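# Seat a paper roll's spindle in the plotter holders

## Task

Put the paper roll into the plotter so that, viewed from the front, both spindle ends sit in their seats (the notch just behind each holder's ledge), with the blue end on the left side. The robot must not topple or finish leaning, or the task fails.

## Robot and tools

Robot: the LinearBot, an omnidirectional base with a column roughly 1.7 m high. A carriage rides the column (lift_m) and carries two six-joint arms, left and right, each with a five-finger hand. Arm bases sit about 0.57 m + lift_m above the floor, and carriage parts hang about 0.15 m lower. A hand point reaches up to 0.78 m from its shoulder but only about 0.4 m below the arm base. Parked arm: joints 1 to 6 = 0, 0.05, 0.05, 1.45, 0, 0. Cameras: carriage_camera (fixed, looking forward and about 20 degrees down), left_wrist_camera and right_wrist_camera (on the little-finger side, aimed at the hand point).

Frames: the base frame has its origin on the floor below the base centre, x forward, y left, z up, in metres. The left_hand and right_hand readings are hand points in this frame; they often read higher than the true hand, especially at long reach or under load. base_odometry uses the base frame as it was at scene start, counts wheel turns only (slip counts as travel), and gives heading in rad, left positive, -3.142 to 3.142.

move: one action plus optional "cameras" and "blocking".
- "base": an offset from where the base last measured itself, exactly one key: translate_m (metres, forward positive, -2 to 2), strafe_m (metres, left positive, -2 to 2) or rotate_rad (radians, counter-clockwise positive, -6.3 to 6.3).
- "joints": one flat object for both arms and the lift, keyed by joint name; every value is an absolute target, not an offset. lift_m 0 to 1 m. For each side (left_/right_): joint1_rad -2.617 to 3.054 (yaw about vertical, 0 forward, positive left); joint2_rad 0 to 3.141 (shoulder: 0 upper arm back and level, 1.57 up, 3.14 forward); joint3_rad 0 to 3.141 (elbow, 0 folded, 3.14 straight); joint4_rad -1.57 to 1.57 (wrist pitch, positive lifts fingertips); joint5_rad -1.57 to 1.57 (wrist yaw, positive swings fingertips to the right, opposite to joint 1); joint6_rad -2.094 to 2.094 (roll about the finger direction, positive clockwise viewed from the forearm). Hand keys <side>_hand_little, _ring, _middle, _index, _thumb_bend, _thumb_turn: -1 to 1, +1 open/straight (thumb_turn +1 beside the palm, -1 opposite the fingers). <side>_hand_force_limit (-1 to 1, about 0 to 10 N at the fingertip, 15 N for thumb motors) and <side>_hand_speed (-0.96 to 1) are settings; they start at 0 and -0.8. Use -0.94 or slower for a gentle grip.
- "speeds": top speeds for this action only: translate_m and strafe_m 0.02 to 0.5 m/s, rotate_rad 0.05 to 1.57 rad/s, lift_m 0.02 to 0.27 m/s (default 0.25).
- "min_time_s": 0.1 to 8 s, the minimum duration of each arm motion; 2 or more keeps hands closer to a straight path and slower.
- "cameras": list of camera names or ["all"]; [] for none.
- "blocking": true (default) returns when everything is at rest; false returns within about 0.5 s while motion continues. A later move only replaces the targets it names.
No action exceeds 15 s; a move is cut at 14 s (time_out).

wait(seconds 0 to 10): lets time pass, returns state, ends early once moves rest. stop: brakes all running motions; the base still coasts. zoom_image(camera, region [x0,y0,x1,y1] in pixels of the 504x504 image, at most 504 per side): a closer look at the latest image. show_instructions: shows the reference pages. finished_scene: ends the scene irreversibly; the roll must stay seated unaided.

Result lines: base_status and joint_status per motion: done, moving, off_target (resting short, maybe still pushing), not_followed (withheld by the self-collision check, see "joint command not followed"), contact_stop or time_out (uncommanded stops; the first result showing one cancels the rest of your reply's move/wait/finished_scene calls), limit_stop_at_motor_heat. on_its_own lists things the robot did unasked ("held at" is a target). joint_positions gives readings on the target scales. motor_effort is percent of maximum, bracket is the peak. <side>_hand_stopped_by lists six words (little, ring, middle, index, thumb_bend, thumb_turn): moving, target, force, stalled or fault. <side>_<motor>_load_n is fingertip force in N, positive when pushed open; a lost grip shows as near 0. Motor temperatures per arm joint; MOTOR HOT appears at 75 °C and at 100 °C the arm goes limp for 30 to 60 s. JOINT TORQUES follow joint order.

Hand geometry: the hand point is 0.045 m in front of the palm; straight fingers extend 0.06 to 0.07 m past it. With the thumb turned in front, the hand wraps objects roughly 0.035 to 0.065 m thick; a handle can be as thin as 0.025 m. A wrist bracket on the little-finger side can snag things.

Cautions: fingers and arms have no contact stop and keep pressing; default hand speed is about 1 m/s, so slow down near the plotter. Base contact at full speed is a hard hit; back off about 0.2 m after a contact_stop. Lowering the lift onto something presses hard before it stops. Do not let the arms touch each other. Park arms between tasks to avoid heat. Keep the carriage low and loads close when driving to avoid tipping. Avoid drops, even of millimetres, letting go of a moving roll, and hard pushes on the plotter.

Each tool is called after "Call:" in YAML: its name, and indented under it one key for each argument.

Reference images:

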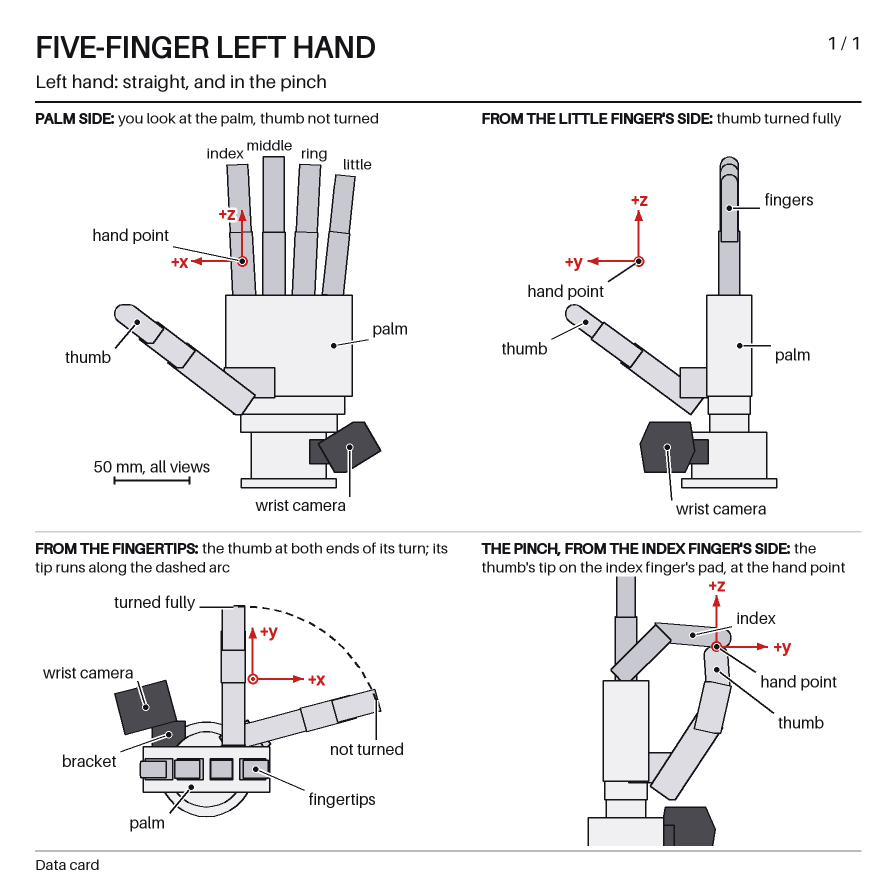

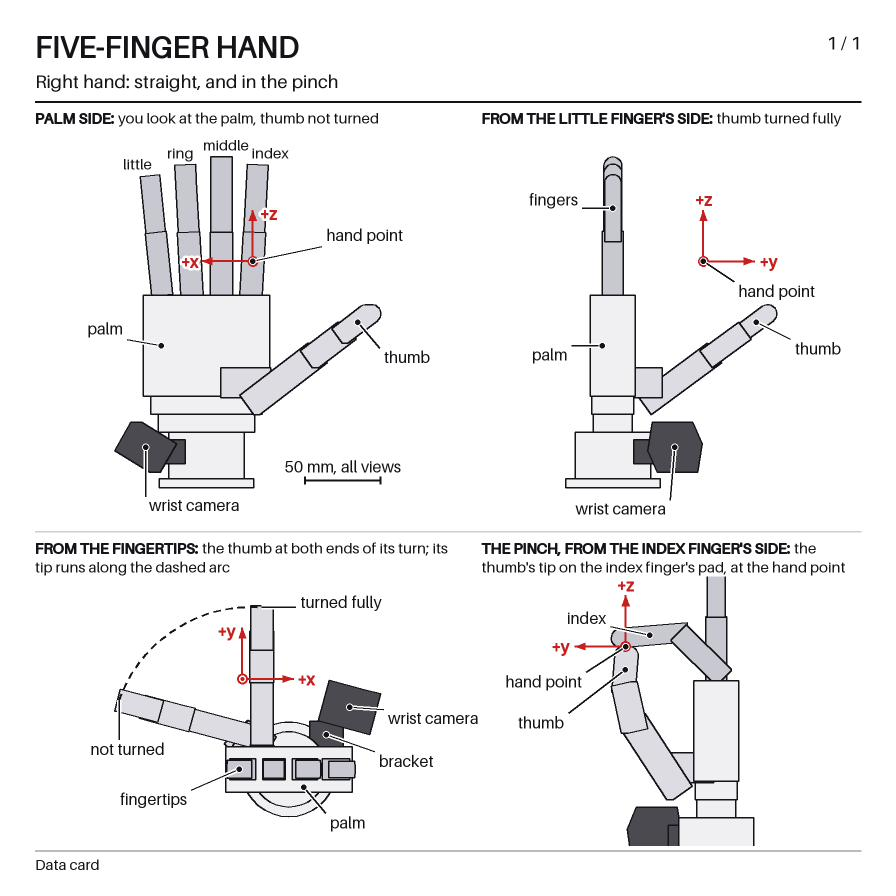

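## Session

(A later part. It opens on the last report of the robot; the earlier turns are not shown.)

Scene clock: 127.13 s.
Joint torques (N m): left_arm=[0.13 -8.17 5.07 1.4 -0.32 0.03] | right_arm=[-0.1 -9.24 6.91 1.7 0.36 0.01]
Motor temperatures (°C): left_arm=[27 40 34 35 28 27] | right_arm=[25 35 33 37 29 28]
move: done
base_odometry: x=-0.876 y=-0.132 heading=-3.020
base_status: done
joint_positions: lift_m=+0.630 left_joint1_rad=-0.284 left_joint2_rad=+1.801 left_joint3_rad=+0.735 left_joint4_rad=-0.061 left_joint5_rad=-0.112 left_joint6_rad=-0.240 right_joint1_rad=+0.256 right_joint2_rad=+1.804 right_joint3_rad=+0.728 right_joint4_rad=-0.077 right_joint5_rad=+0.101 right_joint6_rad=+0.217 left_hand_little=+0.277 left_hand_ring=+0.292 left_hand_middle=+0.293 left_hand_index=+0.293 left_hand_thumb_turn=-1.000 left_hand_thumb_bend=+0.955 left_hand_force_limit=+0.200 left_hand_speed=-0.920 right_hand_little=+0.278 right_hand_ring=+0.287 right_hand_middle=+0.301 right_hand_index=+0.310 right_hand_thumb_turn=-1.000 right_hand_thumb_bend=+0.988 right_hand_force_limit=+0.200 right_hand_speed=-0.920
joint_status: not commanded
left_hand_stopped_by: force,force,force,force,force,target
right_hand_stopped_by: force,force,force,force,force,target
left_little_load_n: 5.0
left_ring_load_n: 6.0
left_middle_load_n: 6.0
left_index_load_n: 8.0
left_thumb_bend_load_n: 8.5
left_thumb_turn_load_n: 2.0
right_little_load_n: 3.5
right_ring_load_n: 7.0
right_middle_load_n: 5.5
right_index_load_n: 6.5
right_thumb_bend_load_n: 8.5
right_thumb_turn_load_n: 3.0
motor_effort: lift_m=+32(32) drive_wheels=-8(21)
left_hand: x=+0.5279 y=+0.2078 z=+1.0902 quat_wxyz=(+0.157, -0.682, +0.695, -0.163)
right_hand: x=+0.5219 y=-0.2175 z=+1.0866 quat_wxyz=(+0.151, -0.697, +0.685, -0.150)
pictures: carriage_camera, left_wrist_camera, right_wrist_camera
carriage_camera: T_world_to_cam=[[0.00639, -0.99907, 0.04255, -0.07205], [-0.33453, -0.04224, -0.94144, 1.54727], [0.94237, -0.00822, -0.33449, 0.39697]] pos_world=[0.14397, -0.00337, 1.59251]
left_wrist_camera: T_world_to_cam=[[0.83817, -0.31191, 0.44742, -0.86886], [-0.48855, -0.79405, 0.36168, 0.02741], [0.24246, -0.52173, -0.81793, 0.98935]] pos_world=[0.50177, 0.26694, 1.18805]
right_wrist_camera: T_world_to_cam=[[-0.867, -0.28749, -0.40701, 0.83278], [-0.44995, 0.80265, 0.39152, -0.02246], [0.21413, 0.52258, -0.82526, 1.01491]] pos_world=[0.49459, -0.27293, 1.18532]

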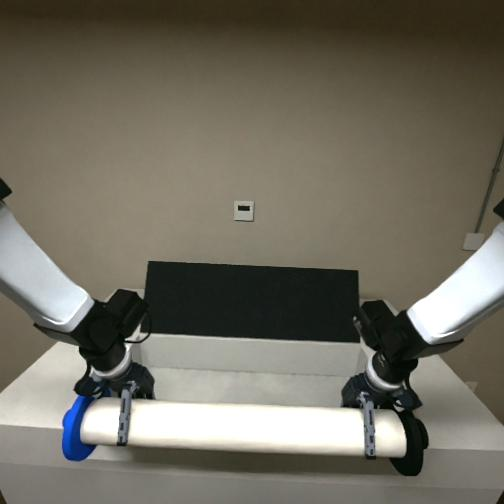

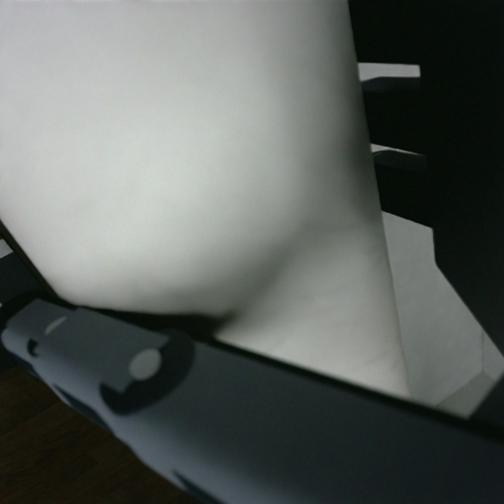

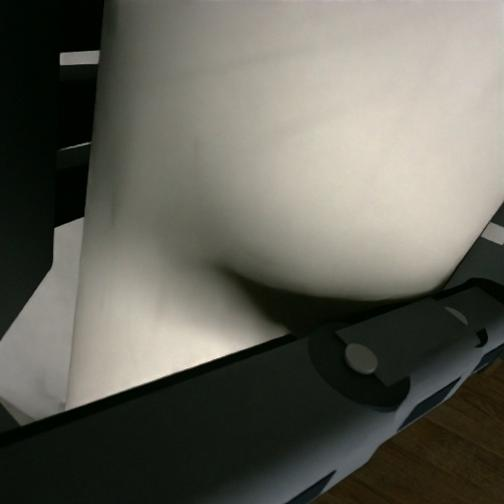

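Call:
move:
  base: {"translate_m": -0.28}
  speeds: {"translate_m": 0.25}

Call:
move:
  joints: {"lift_m": 0.4}
  speeds: {"lift_m": 0.15}
  cameras: ["carriage_camera"]

Call:
zoom_image:
  camera: "carriage_camera"
  region: [110, 220, 360, 320]

Call:
zoom_image:
  camera: "carriage_camera"
  region: [120, 240, 200, 320]

Call:
zoom_image:
  camera: "carriage_camera"
  region: [280, 240, 360, 320]

Call:
move:
  joints: {"lift_m": 0.7}
  speeds: {"lift_m": 0.2}
  cameras: ["carriage_camera"]

Call:
zoom_image:
  camera: "carriage_camera"
  region: [110, 290, 360, 400]

Call:
zoom_image:
  camera: "carriage_camera"
  region: [120, 310, 200, 390]

Call:
zoom_image:
  camera: "carriage_camera"
  region: [280, 310, 360, 390]

Scene clock: 132.60 s.
Joint torques (N m): left_arm=[-0.08 -8.31 4.94 1.46 -0.33 -0.04] | right_arm=[0.13 -9.22 6.94 1.78 0.35 0.03]
move: done
base_odometry: x=-0.598 y=-0.098 heading=-3.019
base_status: done
joint_positions: lift_m=+0.630 left_joint1_rad=-0.285 left_joint2_rad=+1.801 left_joint3_rad=+0.735 left_joint4_rad=-0.066 left_joint5_rad=-0.113 left_joint6_rad=-0.240 right_joint1_rad=+0.254 right_joint2_rad=+1.804 right_joint3_rad=+0.726 right_joint4_rad=-0.080 right_joint5_rad=+0.099 right_joint6_rad=+0.217 left_hand_little=+0.277 left_hand_ring=+0.292 left_hand_middle=+0.293 left_hand_index=+0.293 left_hand_thumb_turn=-1.000 left_hand_thumb_bend=+0.955 left_hand_force_limit=+0.200 left_hand_speed=-0.920 right_hand_little=+0.278 right_hand_ring=+0.287 right_hand_middle=+0.301 right_hand_index=+0.310 right_hand_thumb_turn=-1.000 right_hand_thumb_bend=+0.988 right_hand_force_limit=+0.200 right_hand_speed=-0.920
joint_status: not commanded
left_hand_stopped_by: force,force,force,force,force,target
right_hand_stopped_by: force,force,force,force,force,target
left_little_load_n: 5.0
left_ring_load_n: 6.0
left_middle_load_n: 6.0
left_index_load_n: 7.5
left_thumb_bend_load_n: 8.5
left_thumb_turn_load_n: 2.5
right_little_load_n: 3.0
right_ring_load_n: 6.5
right_middle_load_n: 5.5
right_index_load_n: 7.0
right_thumb_bend_load_n: 9.0
right_thumb_turn_load_n: 3.0
motor_effort: lift_m=+32(32) drive_wheels=-8(15)
left_hand: x=+0.5266 y=+0.2080 z=+1.0898 quat_wxyz=(+0.156, -0.683, +0.696, -0.161)
right_hand: x=+0.5206 y=-0.2181 z=+1.0861 quat_wxyz=(+0.150, -0.697, +0.685, -0.149)
pictures: none

Scene clock: 134.57 s.
Joint torques (N m): left_arm=[-0.03 -8.24 5.14 1.45 -0.29 0] | right_arm=[-0.05 -9.43 7.04 1.76 0.34 0.03]
move: done
base_odometry: x=-0.599 y=-0.098 heading=-3.019
base_status: not commanded
joint_positions: lift_m=+0.400 left_joint1_rad=-0.285 left_joint2_rad=+1.804 left_joint3_rad=+0.735 left_joint4_rad=-0.064 left_joint5_rad=-0.114 left_joint6_rad=-0.240 right_joint1_rad=+0.254 right_joint2_rad=+1.805 right_joint3_rad=+0.726 right_joint4_rad=-0.078 right_joint5_rad=+0.099 right_joint6_rad=+0.217 left_hand_little=+0.277 left_hand_ring=+0.292 left_hand_middle=+0.293 left_hand_index=+0.293 left_hand_thumb_turn=-1.000 left_hand_thumb_bend=+0.955 left_hand_force_limit=+0.200 left_hand_speed=-0.920 right_hand_little=+0.278 right_hand_ring=+0.287 right_hand_middle=+0.301 right_hand_index=+0.310 right_hand_thumb_turn=-1.000 right_hand_thumb_bend=+0.988 right_hand_force_limit=+0.200 right_hand_speed=-0.920
joint_status: all done
left_hand_stopped_by: force,force,force,force,force,target
right_hand_stopped_by: force,force,force,force,force,target
left_little_load_n: 5.5
left_ring_load_n: 6.0
left_middle_load_n: 6.0
left_index_load_n: 7.5
left_thumb_bend_load_n: 8.5
left_thumb_turn_load_n: 2.0
right_little_load_n: 3.5
right_ring_load_n: 6.5
right_middle_load_n: 5.5
right_index_load_n: 6.5
right_thumb_bend_load_n: 8.5
right_thumb_turn_load_n: 3.5
motor_effort: lift_m=+32(33) drive_wheels=-7(9)
left_hand: x=+0.5267 y=+0.2081 z=+0.8591 quat_wxyz=(+0.156, -0.683, +0.696, -0.160)
right_hand: x=+0.5206 y=-0.2181 z=+0.8556 quat_wxyz=(+0.149, -0.697, +0.685, -0.149)
carriage_camera: T_world_to_cam=[[0.00639, -0.99907, 0.04255, -0.06226], [-0.33453, -0.04224, -0.94144, 1.33065], [0.94237, -0.00822, -0.33449, 0.32]] pos_world=[0.14397, -0.00337, 1.36241]

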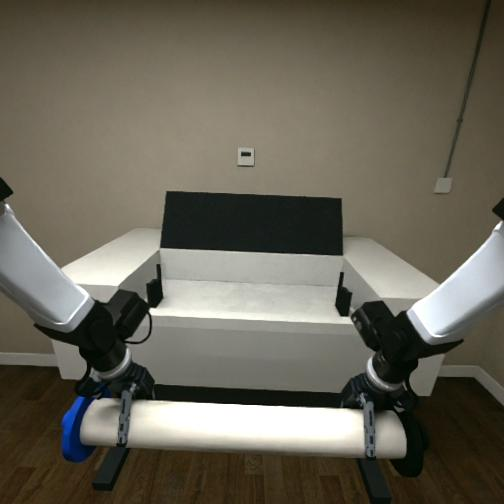

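Scaled by 2.016 from the camera's image (finer frame: 720x720).

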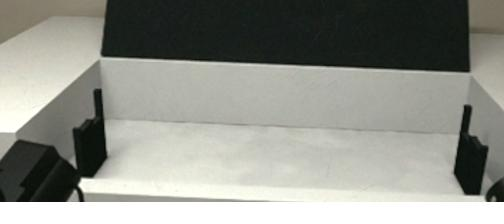

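Scaled by 6.300 from the camera's image (finer frame: 720x720).

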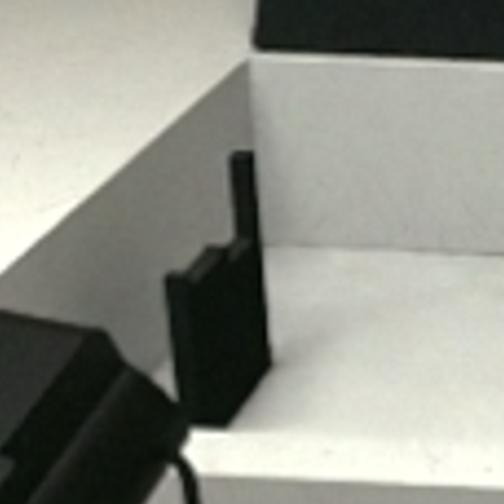

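Scaled by 6.300 from the camera's image (finer frame: 720x720).

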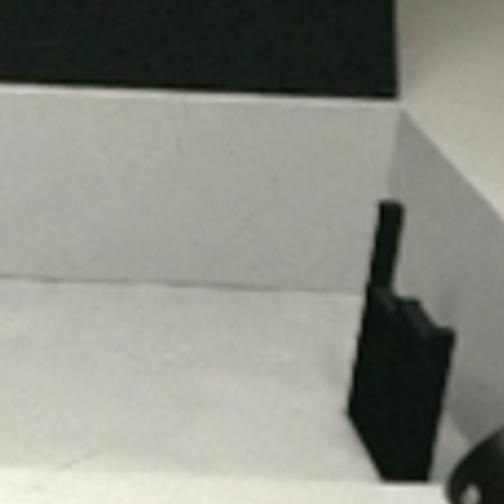

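Scene clock: 136.53 s.
Joint torques (N m): left_arm=[0.13 -8.38 4.96 1.42 -0.3 0] | right_arm=[0.01 -9.33 6.99 1.67 0.35 0.03]
move: done
base_odometry: x=-0.599 y=-0.098 heading=-3.019
base_status: not commanded
joint_positions: lift_m=+0.700 left_joint1_rad=-0.285 left_joint2_rad=+1.804 left_joint3_rad=+0.735 left_joint4_rad=-0.060 left_joint5_rad=-0.114 left_joint6_rad=-0.240 right_joint1_rad=+0.254 right_joint2_rad=+1.807 right_joint3_rad=+0.726 right_joint4_rad=-0.075 right_joint5_rad=+0.100 right_joint6_rad=+0.217 left_hand_little=+0.277 left_hand_ring=+0.292 left_hand_middle=+0.293 left_hand_index=+0.293 left_hand_thumb_turn=-1.000 left_hand_thumb_bend=+0.955 left_hand_force_limit=+0.200 left_hand_speed=-0.920 right_hand_little=+0.278 right_hand_ring=+0.287 right_hand_middle=+0.301 right_hand_index=+0.310 right_hand_thumb_turn=-1.000 right_hand_thumb_bend=+0.988 right_hand_force_limit=+0.200 right_hand_speed=-0.920
joint_status: all done
left_hand_stopped_by: force,force,force,force,force,target
right_hand_stopped_by: force,force,force,force,force,target
left_little_load_n: 5.0
left_ring_load_n: 6.0
left_middle_load_n: 6.0
left_index_load_n: 7.5
left_thumb_bend_load_n: 9.0
left_thumb_turn_load_n: 2.0
right_little_load_n: 3.5
right_ring_load_n: 7.0
right_middle_load_n: 5.5
right_index_load_n: 7.0
right_thumb_bend_load_n: 8.5
right_thumb_turn_load_n: 3.0
motor_effort: lift_m=+31(39) drive_wheels=-7(9)
left_hand: x=+0.5275 y=+0.2079 z=+1.1593 quat_wxyz=(+0.157, -0.682, +0.695, -0.162)
right_hand: x=+0.5213 y=-0.2181 z=+1.1556 quat_wxyz=(+0.150, -0.697, +0.685, -0.149)
carriage_camera: T_world_to_cam=[[0.00639, -0.99907, 0.04255, -0.07503], [-0.33453, -0.04224, -0.94144, 1.61327], [0.94237, -0.00822, -0.33449, 0.42042]] pos_world=[0.14397, -0.00337, 1.66261]

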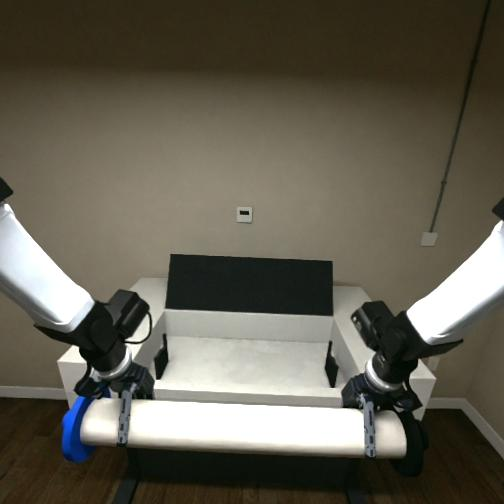

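Scaled by 2.016 from the camera's image (finer frame: 720x720).

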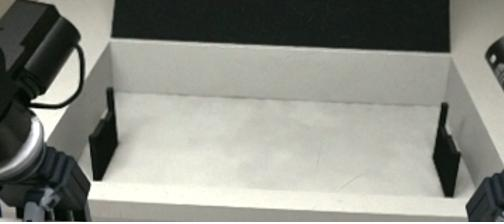

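Scaled by 6.300 from the camera's image (finer frame: 720x720).

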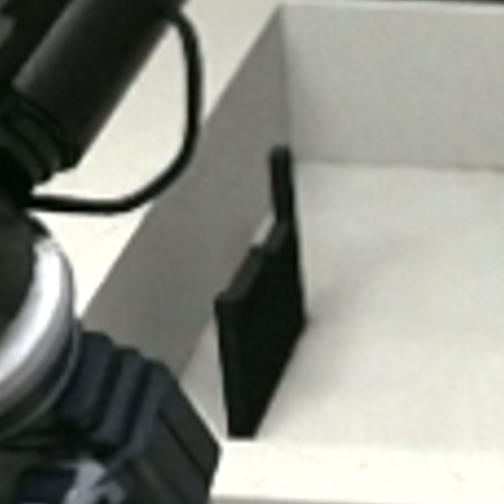

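Scaled by 6.300 from the camera's image (finer frame: 720x720).

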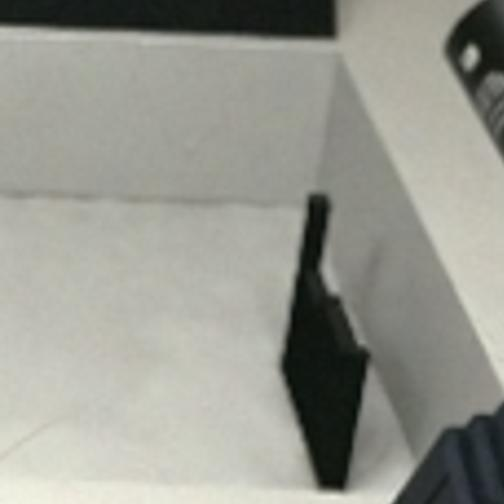

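Call:
zoom_image:
  camera: "carriage_camera"
  region: [50, 380, 130, 470]

Call:
zoom_image:
  camera: "carriage_camera"
  region: [360, 390, 440, 480]

Call:
zoom_image:
  camera: "carriage_camera"
  region: [210, 390, 290, 470]

Scaled by 5.600 from the camera's image (finer frame: 720x720).

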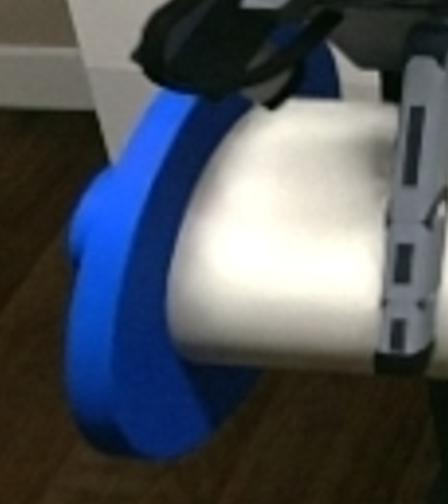

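Scaled by 5.600 from the camera's image (finer frame: 720x720).

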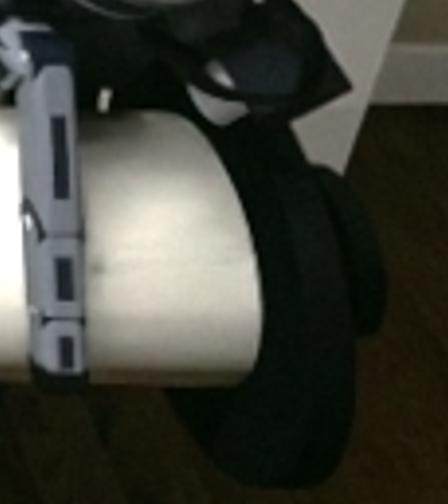

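Scaled by 6.300 from the camera's image (finer frame: 720x720).

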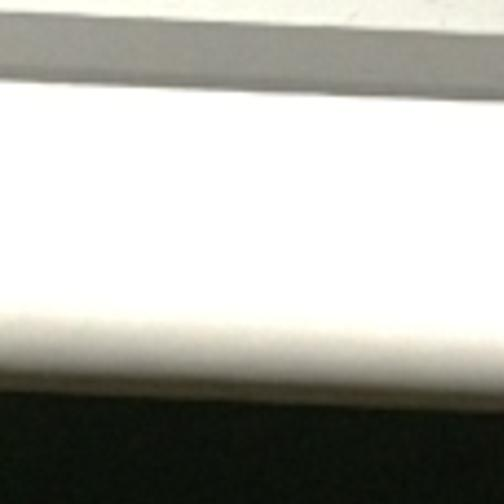

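Call:
move:
  base: {"translate_m": 0.41}
  joints: {"lift_m": 0.63}
  speeds: {"translate_m": 0.2, "lift_m": 0.1}
  cameras: ["all"]

Call:
zoom_image:
  camera: "carriage_camera"
  region: [90, 240, 210, 360]

Call:
zoom_image:
  camera: "carriage_camera"
  region: [310, 240, 430, 360]

Call:
zoom_image:
  camera: "carriage_camera"
  region: [30, 340, 190, 500]

Call:
zoom_image:
  camera: "carriage_camera"
  region: [320, 340, 480, 500]

Scene clock: 149.87 s.
Joint torques (N m): left_arm=[-0.01 -8.55 5.2 1.38 -0.31 0] | right_arm=[-0.03 -9.48 7.25 1.72 0.37 0.02]
move: done
base_odometry: x=-1.005 y=-0.148 heading=-3.018
base_status: done
joint_positions: lift_m=+0.630 left_joint1_rad=-0.285 left_joint2_rad=+1.805 left_joint3_rad=+0.732 left_joint4_rad=-0.059 left_joint5_rad=-0.112 left_joint6_rad=-0.240 right_joint1_rad=+0.254 right_joint2_rad=+1.807 right_joint3_rad=+0.725 right_joint4_rad=-0.075 right_joint5_rad=+0.100 right_joint6_rad=+0.217 left_hand_little=+0.277 left_hand_ring=+0.292 left_hand_middle=+0.293 left_hand_index=+0.293 left_hand_thumb_turn=-1.000 left_hand_thumb_bend=+0.955 left_hand_force_limit=+0.200 left_hand_speed=-0.920 right_hand_little=+0.278 right_hand_ring=+0.287 right_hand_middle=+0.301 right_hand_index=+0.310 right_hand_thumb_turn=-1.000 right_hand_thumb_bend=+0.988 right_hand_force_limit=+0.200 right_hand_speed=-0.920
joint_status: all done
left_hand_stopped_by: force,force,force,force,force,target
right_hand_stopped_by: force,force,force,force,force,target
left_little_load_n: 5.0
left_ring_load_n: 5.5
left_middle_load_n: 6.0
left_index_load_n: 7.5
left_thumb_bend_load_n: 9.0
left_thumb_turn_load_n: 2.0
right_little_load_n: 3.5
right_ring_load_n: 6.5
right_middle_load_n: 5.5
right_index_load_n: 7.0
right_thumb_bend_load_n: 8.5
right_thumb_turn_load_n: 3.0
motor_effort: lift_m=+33(33) drive_wheels=-9(18)
left_hand: x=+0.5264 y=+0.2078 z=+1.0884 quat_wxyz=(+0.156, -0.682, +0.696, -0.161)
right_hand: x=+0.5206 y=-0.2182 z=+1.0850 quat_wxyz=(+0.149, -0.697, +0.685, -0.149)
pictures: carriage_camera, left_wrist_camera, right_wrist_camera
carriage_camera: T_world_to_cam=[[0.00639, -0.99907, 0.04255, -0.07205], [-0.33453, -0.04224, -0.94144, 1.54718], [0.94237, -0.00822, -0.33449, 0.39694]] pos_world=[0.14397, -0.00337, 1.59241]
left_wrist_camera: T_world_to_cam=[[0.83989, -0.31311, 0.44333, -0.86296], [-0.48776, -0.7937, 0.3635, 0.02489], [0.23806, -0.52154, -0.81934, 0.99203]] pos_world=[0.50077, 0.26694, 1.18635]
right_wrist_camera: T_world_to_cam=[[-0.86908, -0.28656, -0.40322, 0.82793], [-0.44731, 0.80331, 0.39321, -0.02499], [0.21123, 0.5221, -0.82632, 1.01676]] pos_world=[0.49359, -0.27353, 1.18382]

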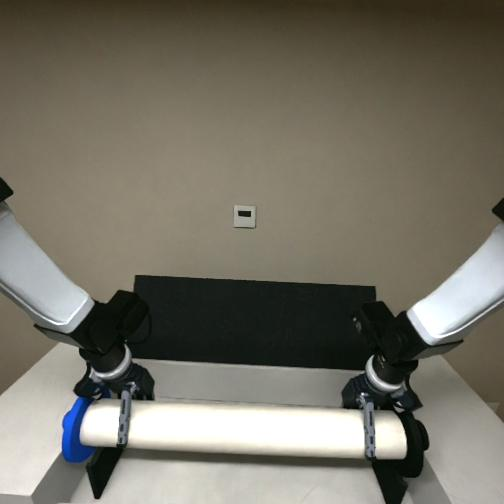

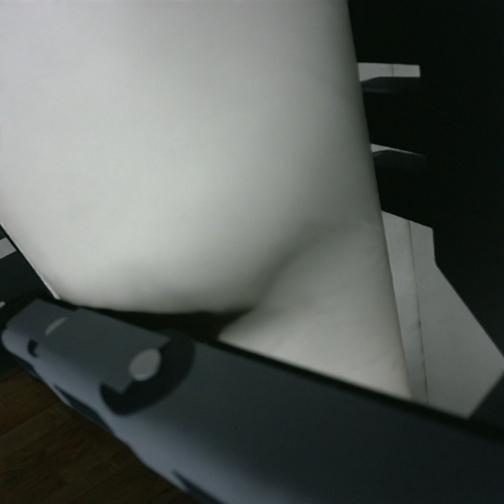

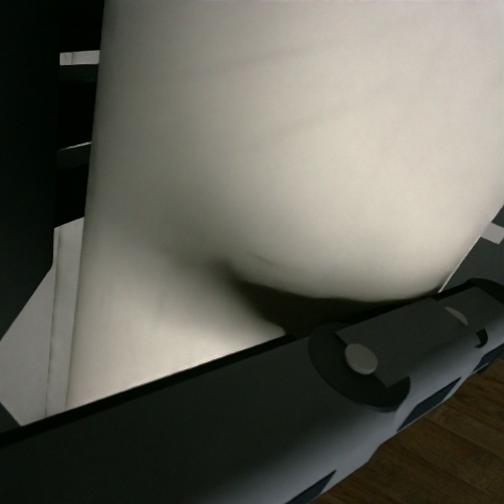

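Scaled by 4.200 from the camera's image (finer frame: 720x720).

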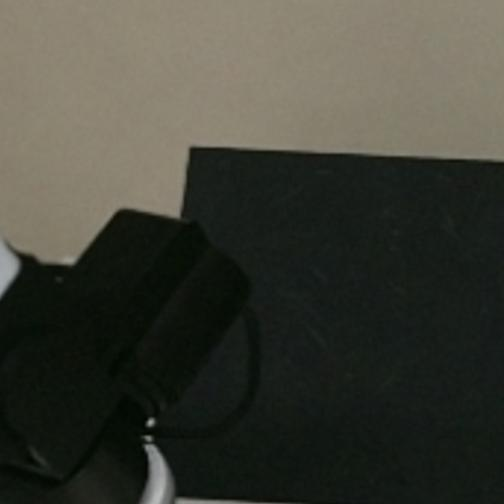

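Scaled by 4.200 from the camera's image (finer frame: 720x720).

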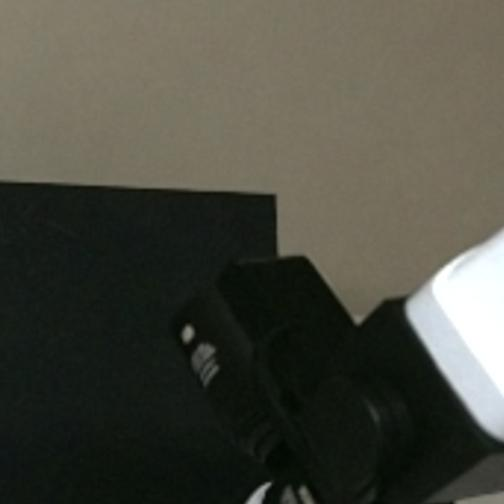

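Scaled by 3.150 from the camera's image (finer frame: 720x720).

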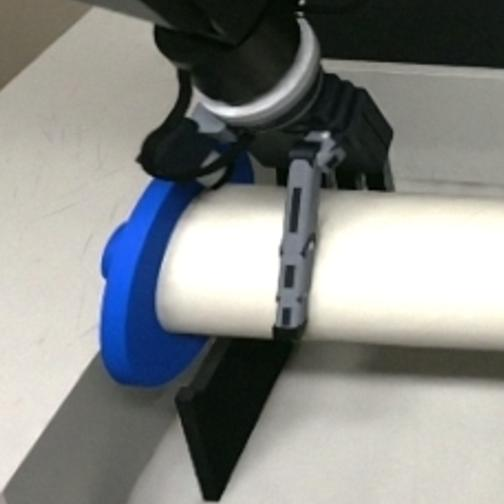

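Scaled by 3.150 from the camera's image (finer frame: 720x720).

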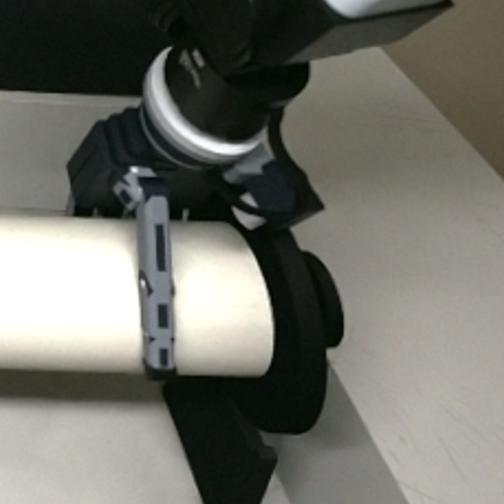

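Call:
move:
  base: {"strafe_m": -0.01}
  joints: {"lift_m": 0.585}
  speeds: {"strafe_m": 0.05, "lift_m": 0.06}
  cameras: ["all"]

Call:
zoom_image:
  camera: "carriage_camera"
  region: [30, 340, 190, 500]

Call:
zoom_image:
  camera: "carriage_camera"
  region: [320, 340, 480, 500]

Scene clock: 151.87 s.
Joint torques (N m): left_arm=[0.14 -8.31 5.05 1.37 -0.35 -0.02] | right_arm=[0.12 -9.54 7.08 1.7 0.38 0.03]
move: done
base_odometry: x=-1.007 y=-0.139 heading=-3.018
base_status: done
joint_positions: lift_m=+0.585 left_joint1_rad=-0.285 left_joint2_rad=+1.805 left_joint3_rad=+0.732 left_joint4_rad=-0.061 left_joint5_rad=-0.112 left_joint6_rad=-0.240 right_joint1_rad=+0.254 right_joint2_rad=+1.807 right_joint3_rad=+0.725 right_joint4_rad=-0.075 right_joint5_rad=+0.099 right_joint6_rad=+0.214 left_hand_little=+0.277 left_hand_ring=+0.292 left_hand_middle=+0.293 left_hand_index=+0.293 left_hand_thumb_turn=-1.000 left_hand_thumb_bend=+0.955 left_hand_force_limit=+0.200 left_hand_speed=-0.920 right_hand_little=+0.278 right_hand_ring=+0.287 right_hand_middle=+0.301 right_hand_index=+0.310 right_hand_thumb_turn=-1.000 right_hand_thumb_bend=+0.988 right_hand_force_limit=+0.200 right_hand_speed=-0.920
joint_status: all done
left_hand_stopped_by: force,force,force,force,force,target
right_hand_stopped_by: force,force,force,force,force,target
left_little_load_n: 5.0
left_ring_load_n: 5.5
left_middle_load_n: 6.0
left_index_load_n: 7.5
left_thumb_bend_load_n: 8.5
left_thumb_turn_load_n: 2.0
right_little_load_n: 3.5
right_ring_load_n: 6.5
right_middle_load_n: 5.5
right_index_load_n: 7.0
right_thumb_bend_load_n: 9.0
right_thumb_turn_load_n: 3.5
motor_effort: lift_m=+32(34) drive_wheels=+7(12)
left_hand: x=+0.5259 y=+0.2078 z=+1.0434 quat_wxyz=(+0.155, -0.682, +0.696, -0.160)
right_hand: x=+0.5203 y=-0.2184 z=+1.0400 quat_wxyz=(+0.149, -0.698, +0.685, -0.149)
pictures: carriage_camera, left_wrist_camera, right_wrist_camera
carriage_camera: T_world_to_cam=[[0.00639, -0.99907, 0.04255, -0.07014], [-0.33453, -0.04224, -0.94144, 1.50491], [0.94237, -0.00822, -0.33449, 0.38192]] pos_world=[0.14397, -0.00337, 1.54751]
left_wrist_camera: T_world_to_cam=[[0.84055, -0.31377, 0.44162, -0.841], [-0.48746, -0.79372, 0.36386, 0.0405], [0.23635, -0.52111, -0.82011, 0.95693]] pos_world=[0.50048, 0.26694, 1.14145]
right_wrist_camera: T_world_to_cam=[[-0.86887, -0.2885, -0.40228, 0.80803], [-0.44861, 0.80249, 0.39341, -0.00689], [0.20933, 0.52228, -0.82668, 0.98122]] pos_world=[0.49359, -0.27383, 1.13893]

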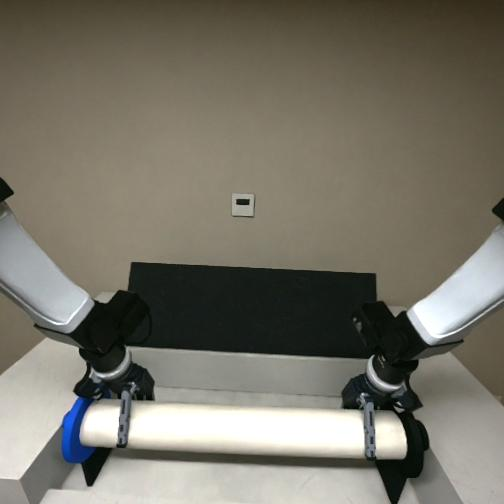

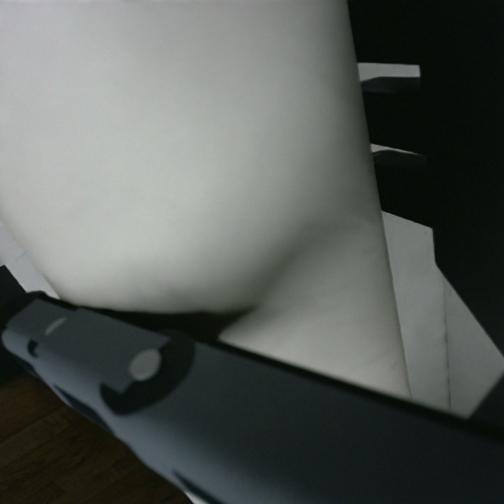

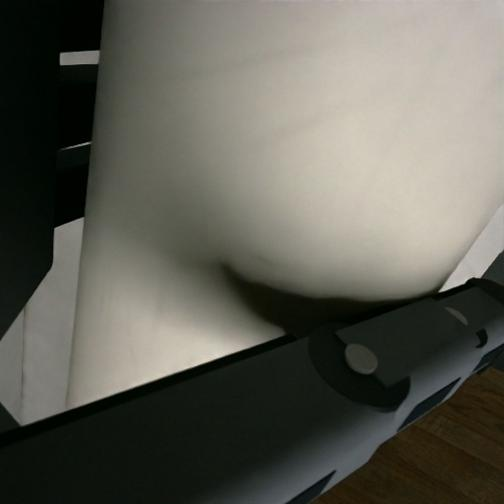

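Scaled by 3.150 from the camera's image (finer frame: 720x720).

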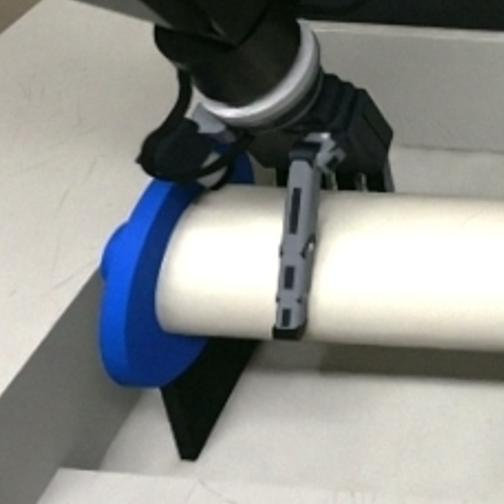

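Scaled by 3.150 from the camera's image (finer frame: 720x720).

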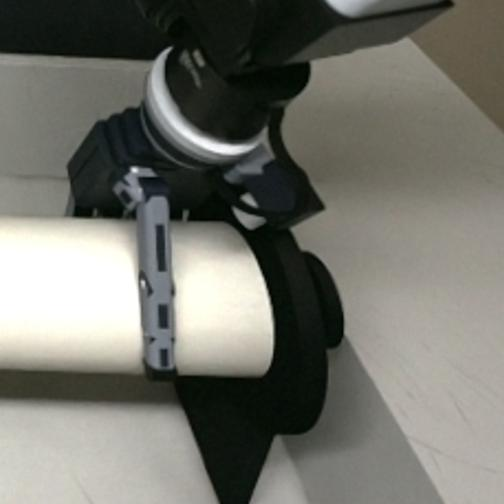

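Call:
zoom_image:
  camera: "carriage_camera"
  region: [55, 430, 115, 490]

Call:
zoom_image:
  camera: "carriage_camera"
  region: [370, 435, 435, 500]

Scaled by 8.400 from the camera's image (finer frame: 720x720).

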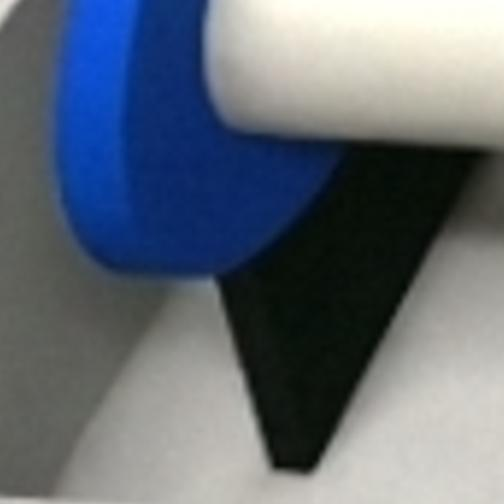

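Scaled by 7.754 from the camera's image (finer frame: 720x720).

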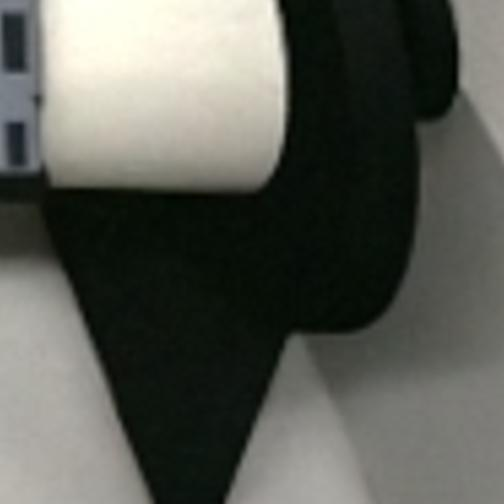

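Call:
move:
  base: {"strafe_m": -0.004}
  joints: {"lift_m": 0.55}
  speeds: {"strafe_m": 0.03, "lift_m": 0.04}

Call:
move:
  joints: {"lift_m": 0.54}
  speeds: {"lift_m": 0.03}
  cameras: ["all"]

Call:
zoom_image:
  camera: "carriage_camera"
  region: [30, 360, 150, 480]

Call:
zoom_image:
  camera: "carriage_camera"
  region: [340, 360, 460, 480]

Scene clock: 159.47 s.
Joint torques (N m): left_arm=[-0.02 -8.38 5.19 1.39 -0.32 -0.03] | right_arm=[0.08 -9.61 7.1 1.72 0.37 0.07]
move: done
base_odometry: x=-1.007 y=-0.135 heading=-3.017
base_status: done
joint_positions: lift_m=+0.550 left_joint1_rad=-0.285 left_joint2_rad=+1.805 left_joint3_rad=+0.732 left_joint4_rad=-0.060 left_joint5_rad=-0.112 left_joint6_rad=-0.241 right_joint1_rad=+0.253 right_joint2_rad=+1.807 right_joint3_rad=+0.725 right_joint4_rad=-0.076 right_joint5_rad=+0.099 right_joint6_rad=+0.214 left_hand_little=+0.277 left_hand_ring=+0.292 left_hand_middle=+0.293 left_hand_index=+0.293 left_hand_thumb_turn=-1.000 left_hand_thumb_bend=+0.955 left_hand_force_limit=+0.200 left_hand_speed=-0.920 right_hand_little=+0.278 right_hand_ring=+0.287 right_hand_middle=+0.301 right_hand_index=+0.310 right_hand_thumb_turn=-1.000 right_hand_thumb_bend=+0.988 right_hand_force_limit=+0.200 right_hand_speed=-0.920
joint_status: all done
left_hand_stopped_by: force,force,force,force,force,target
right_hand_stopped_by: force,force,force,force,force,target
left_little_load_n: 5.0
left_ring_load_n: 6.0
left_middle_load_n: 6.0
left_index_load_n: 7.5
left_thumb_bend_load_n: 8.5
left_thumb_turn_load_n: 2.5
right_little_load_n: 3.0
right_ring_load_n: 6.5
right_middle_load_n: 6.0
right_index_load_n: 7.0
right_thumb_bend_load_n: 9.0
right_thumb_turn_load_n: 3.0
motor_effort: lift_m=+31(32) drive_wheels=-6(16)
left_hand: x=+0.5260 y=+0.2078 z=+1.0085 quat_wxyz=(+0.156, -0.683, +0.696, -0.161)
right_hand: x=+0.5203 y=-0.2186 z=+1.0051 quat_wxyz=(+0.149, -0.698, +0.685, -0.149)
pictures: none

Scene clock: 160.10 s.
Joint torques (N m): left_arm=[0.06 -8.57 5.11 1.49 -0.35 -0.03] | right_arm=[-0.01 -9.47 7.09 1.69 0.39 0.04]
move: done
base_odometry: x=-1.007 y=-0.135 heading=-3.017
base_status: not commanded
joint_positions: lift_m=+0.540 left_joint1_rad=-0.285 left_joint2_rad=+1.805 left_joint3_rad=+0.732 left_joint4_rad=-0.061 left_joint5_rad=-0.112 left_joint6_rad=-0.241 right_joint1_rad=+0.253 right_joint2_rad=+1.807 right_joint3_rad=+0.725 right_joint4_rad=-0.076 right_joint5_rad=+0.099 right_joint6_rad=+0.214 left_hand_little=+0.277 left_hand_ring=+0.292 left_hand_middle=+0.293 left_hand_index=+0.293 left_hand_thumb_turn=-1.000 left_hand_thumb_bend=+0.955 left_hand_force_limit=+0.200 left_hand_speed=-0.920 right_hand_little=+0.278 right_hand_ring=+0.287 right_hand_middle=+0.301 right_hand_index=+0.310 right_hand_thumb_turn=-1.000 right_hand_thumb_bend=+0.988 right_hand_force_limit=+0.200 right_hand_speed=-0.920
joint_status: all done
left_hand_stopped_by: force,force,force,force,force,target
right_hand_stopped_by: force,force,force,force,force,target
left_little_load_n: 4.5
left_ring_load_n: 6.0
left_middle_load_n: 6.0
left_index_load_n: 8.0
left_thumb_bend_load_n: 8.5
left_thumb_turn_load_n: 2.5
right_little_load_n: 3.5
right_ring_load_n: 6.5
right_middle_load_n: 5.5
right_index_load_n: 6.5
right_thumb_bend_load_n: 8.5
right_thumb_turn_load_n: 3.0
motor_effort: lift_m=+31(32) drive_wheels=+7(7)
left_hand: x=+0.5259 y=+0.2079 z=+0.9985 quat_wxyz=(+0.155, -0.683, +0.696, -0.160)
right_hand: x=+0.5203 y=-0.2186 z=+0.9951 quat_wxyz=(+0.149, -0.698, +0.685, -0.148)
pictures: carriage_camera, left_wrist_camera, right_wrist_camera
carriage_camera: T_world_to_cam=[[0.00639, -0.99907, 0.04255, -0.06822], [-0.33453, -0.04224, -0.94144, 1.46254], [0.94237, -0.00822, -0.33449, 0.36686]] pos_world=[0.14397, -0.00337, 1.50251]
left_wrist_camera: T_world_to_cam=[[0.84067, -0.31332, 0.4417, -0.82144], [-0.48705, -0.79402, 0.36374, 0.05685], [0.23675, -0.52092, -0.82012, 0.91986]] pos_world=[0.50048, 0.26694, 1.09655]
right_wrist_camera: T_world_to_cam=[[-0.86922, -0.2879, -0.40195, 0.78983], [-0.44792, 0.80275, 0.39365, 0.01028], [0.20934, 0.52221, -0.82673, 0.9442]] pos_world=[0.49349, -0.27393, 1.09403]

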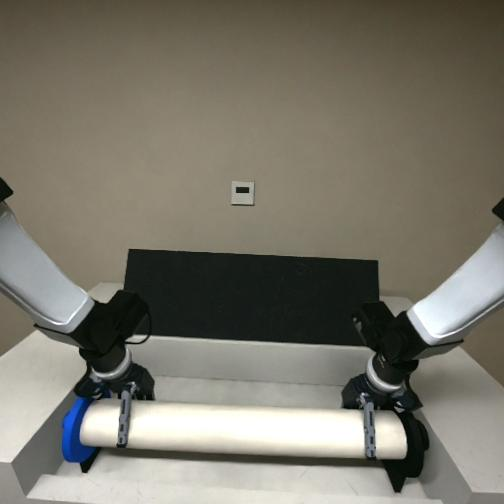

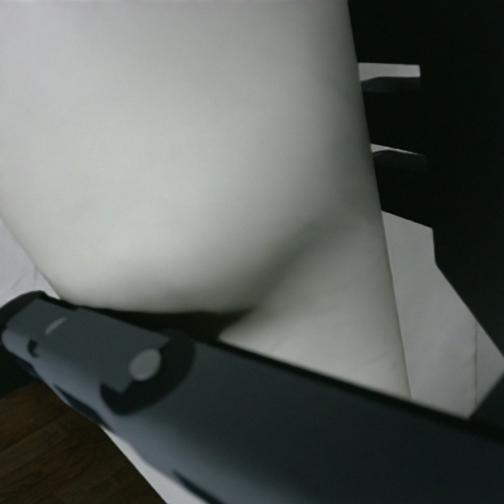

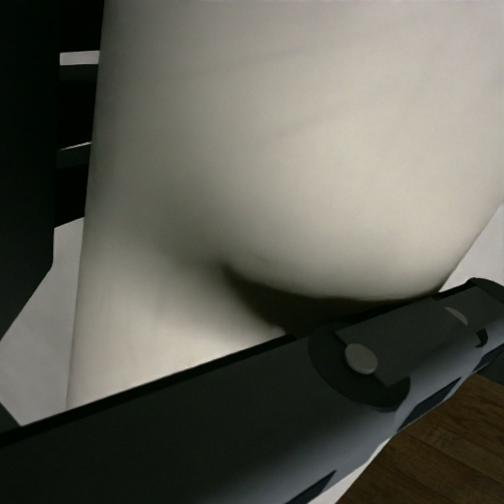

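Scaled by 4.200 from the camera's image (finer frame: 720x720).

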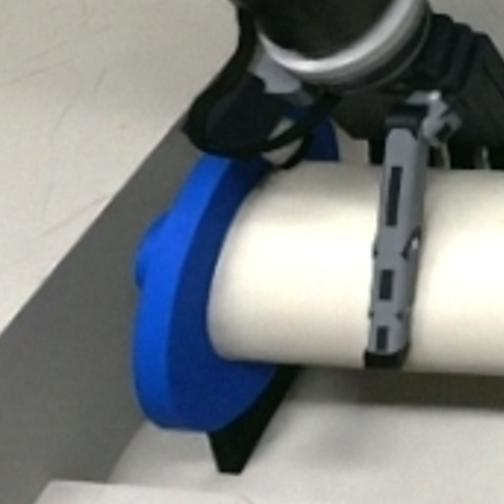

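Scaled by 4.200 from the camera's image (finer frame: 720x720).

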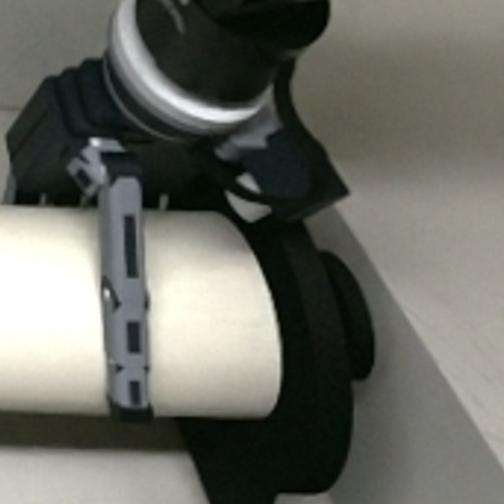

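Call:
move:
  base: {"translate_m": 0.028}
  speeds: {"translate_m": 0.04}
  cameras: ["carriage_camera"]

Call:
zoom_image:
  camera: "carriage_camera"
  region: [30, 360, 150, 480]

Call:
zoom_image:
  camera: "carriage_camera"
  region: [340, 360, 460, 480]

Scene clock: 161.63 s.
Joint torques (N m): left_arm=[-0.17 -8.4 5.11 1.38 -0.32 -0.02] | right_arm=[-0.08 -9.43 6.94 1.7 0.35 0.03]
move: done
base_odometry: x=-1.035 y=-0.138 heading=-3.018
base_status: done
joint_positions: lift_m=+0.540 left_joint1_rad=-0.285 left_joint2_rad=+1.805 left_joint3_rad=+0.732 left_joint4_rad=-0.060 left_joint5_rad=-0.112 left_joint6_rad=-0.241 right_joint1_rad=+0.254 right_joint2_rad=+1.807 right_joint3_rad=+0.725 right_joint4_rad=-0.075 right_joint5_rad=+0.100 right_joint6_rad=+0.214 left_hand_little=+0.277 left_hand_ring=+0.292 left_hand_middle=+0.293 left_hand_index=+0.293 left_hand_thumb_turn=-1.000 left_hand_thumb_bend=+0.955 left_hand_force_limit=+0.200 left_hand_speed=-0.920 right_hand_little=+0.278 right_hand_ring=+0.287 right_hand_middle=+0.301 right_hand_index=+0.310 right_hand_thumb_turn=-1.000 right_hand_thumb_bend=+0.988 right_hand_force_limit=+0.200 right_hand_speed=-0.920
joint_status: not commanded
left_hand_stopped_by: force,force,force,force,force,target
right_hand_stopped_by: force,force,force,force,force,target
left_little_load_n: 5.0
left_ring_load_n: 5.5
left_middle_load_n: 6.0
left_index_load_n: 8.0
left_thumb_bend_load_n: 8.5
left_thumb_turn_load_n: 2.5
right_little_load_n: 3.5
right_ring_load_n: 6.5
right_middle_load_n: 5.5
right_index_load_n: 7.0
right_thumb_bend_load_n: 8.5
right_thumb_turn_load_n: 3.5
motor_effort: lift_m=+31(31) drive_wheels=+7(13)
left_hand: x=+0.5261 y=+0.2078 z=+0.9985 quat_wxyz=(+0.156, -0.683, +0.696, -0.161)
right_hand: x=+0.5203 y=-0.2185 z=+0.9951 quat_wxyz=(+0.149, -0.698, +0.685, -0.149)
carriage_camera: T_world_to_cam=[[0.00639, -0.99907, 0.04255, -0.06822], [-0.33453, -0.04224, -0.94144, 1.46254], [0.94237, -0.00822, -0.33449, 0.36686]] pos_world=[0.14397, -0.00337, 1.50251]

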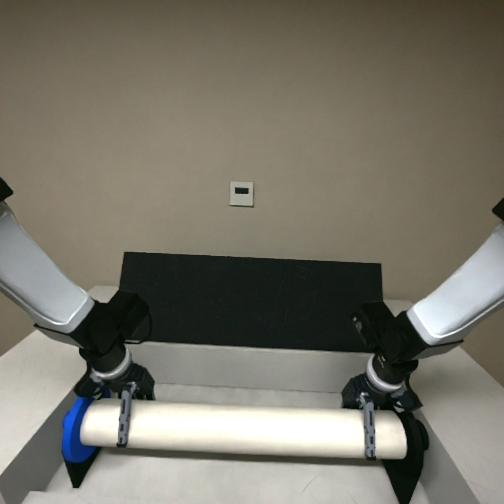

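Scaled by 4.200 from the camera's image (finer frame: 720x720).

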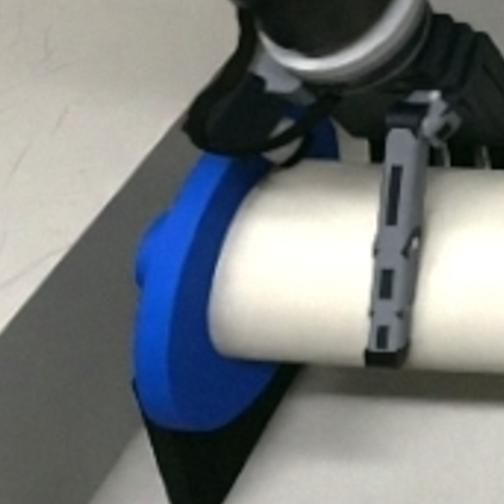

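Scaled by 4.200 from the camera's image (finer frame: 720x720).

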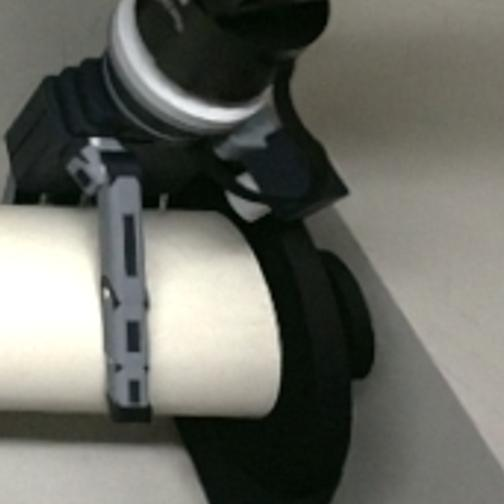

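Call:
zoom_image:
  camera: "carriage_camera"
  region: [395, 410, 445, 504]

Call:
zoom_image:
  camera: "carriage_camera"
  region: [50, 400, 100, 490]

Scaled by 5.362 from the camera's image (finer frame: 720x720).

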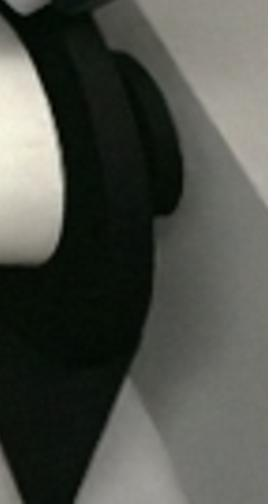

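Scaled by 5.600 from the camera's image (finer frame: 720x720).

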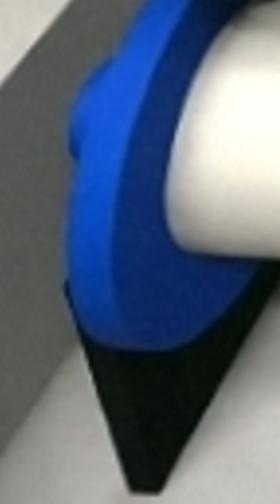

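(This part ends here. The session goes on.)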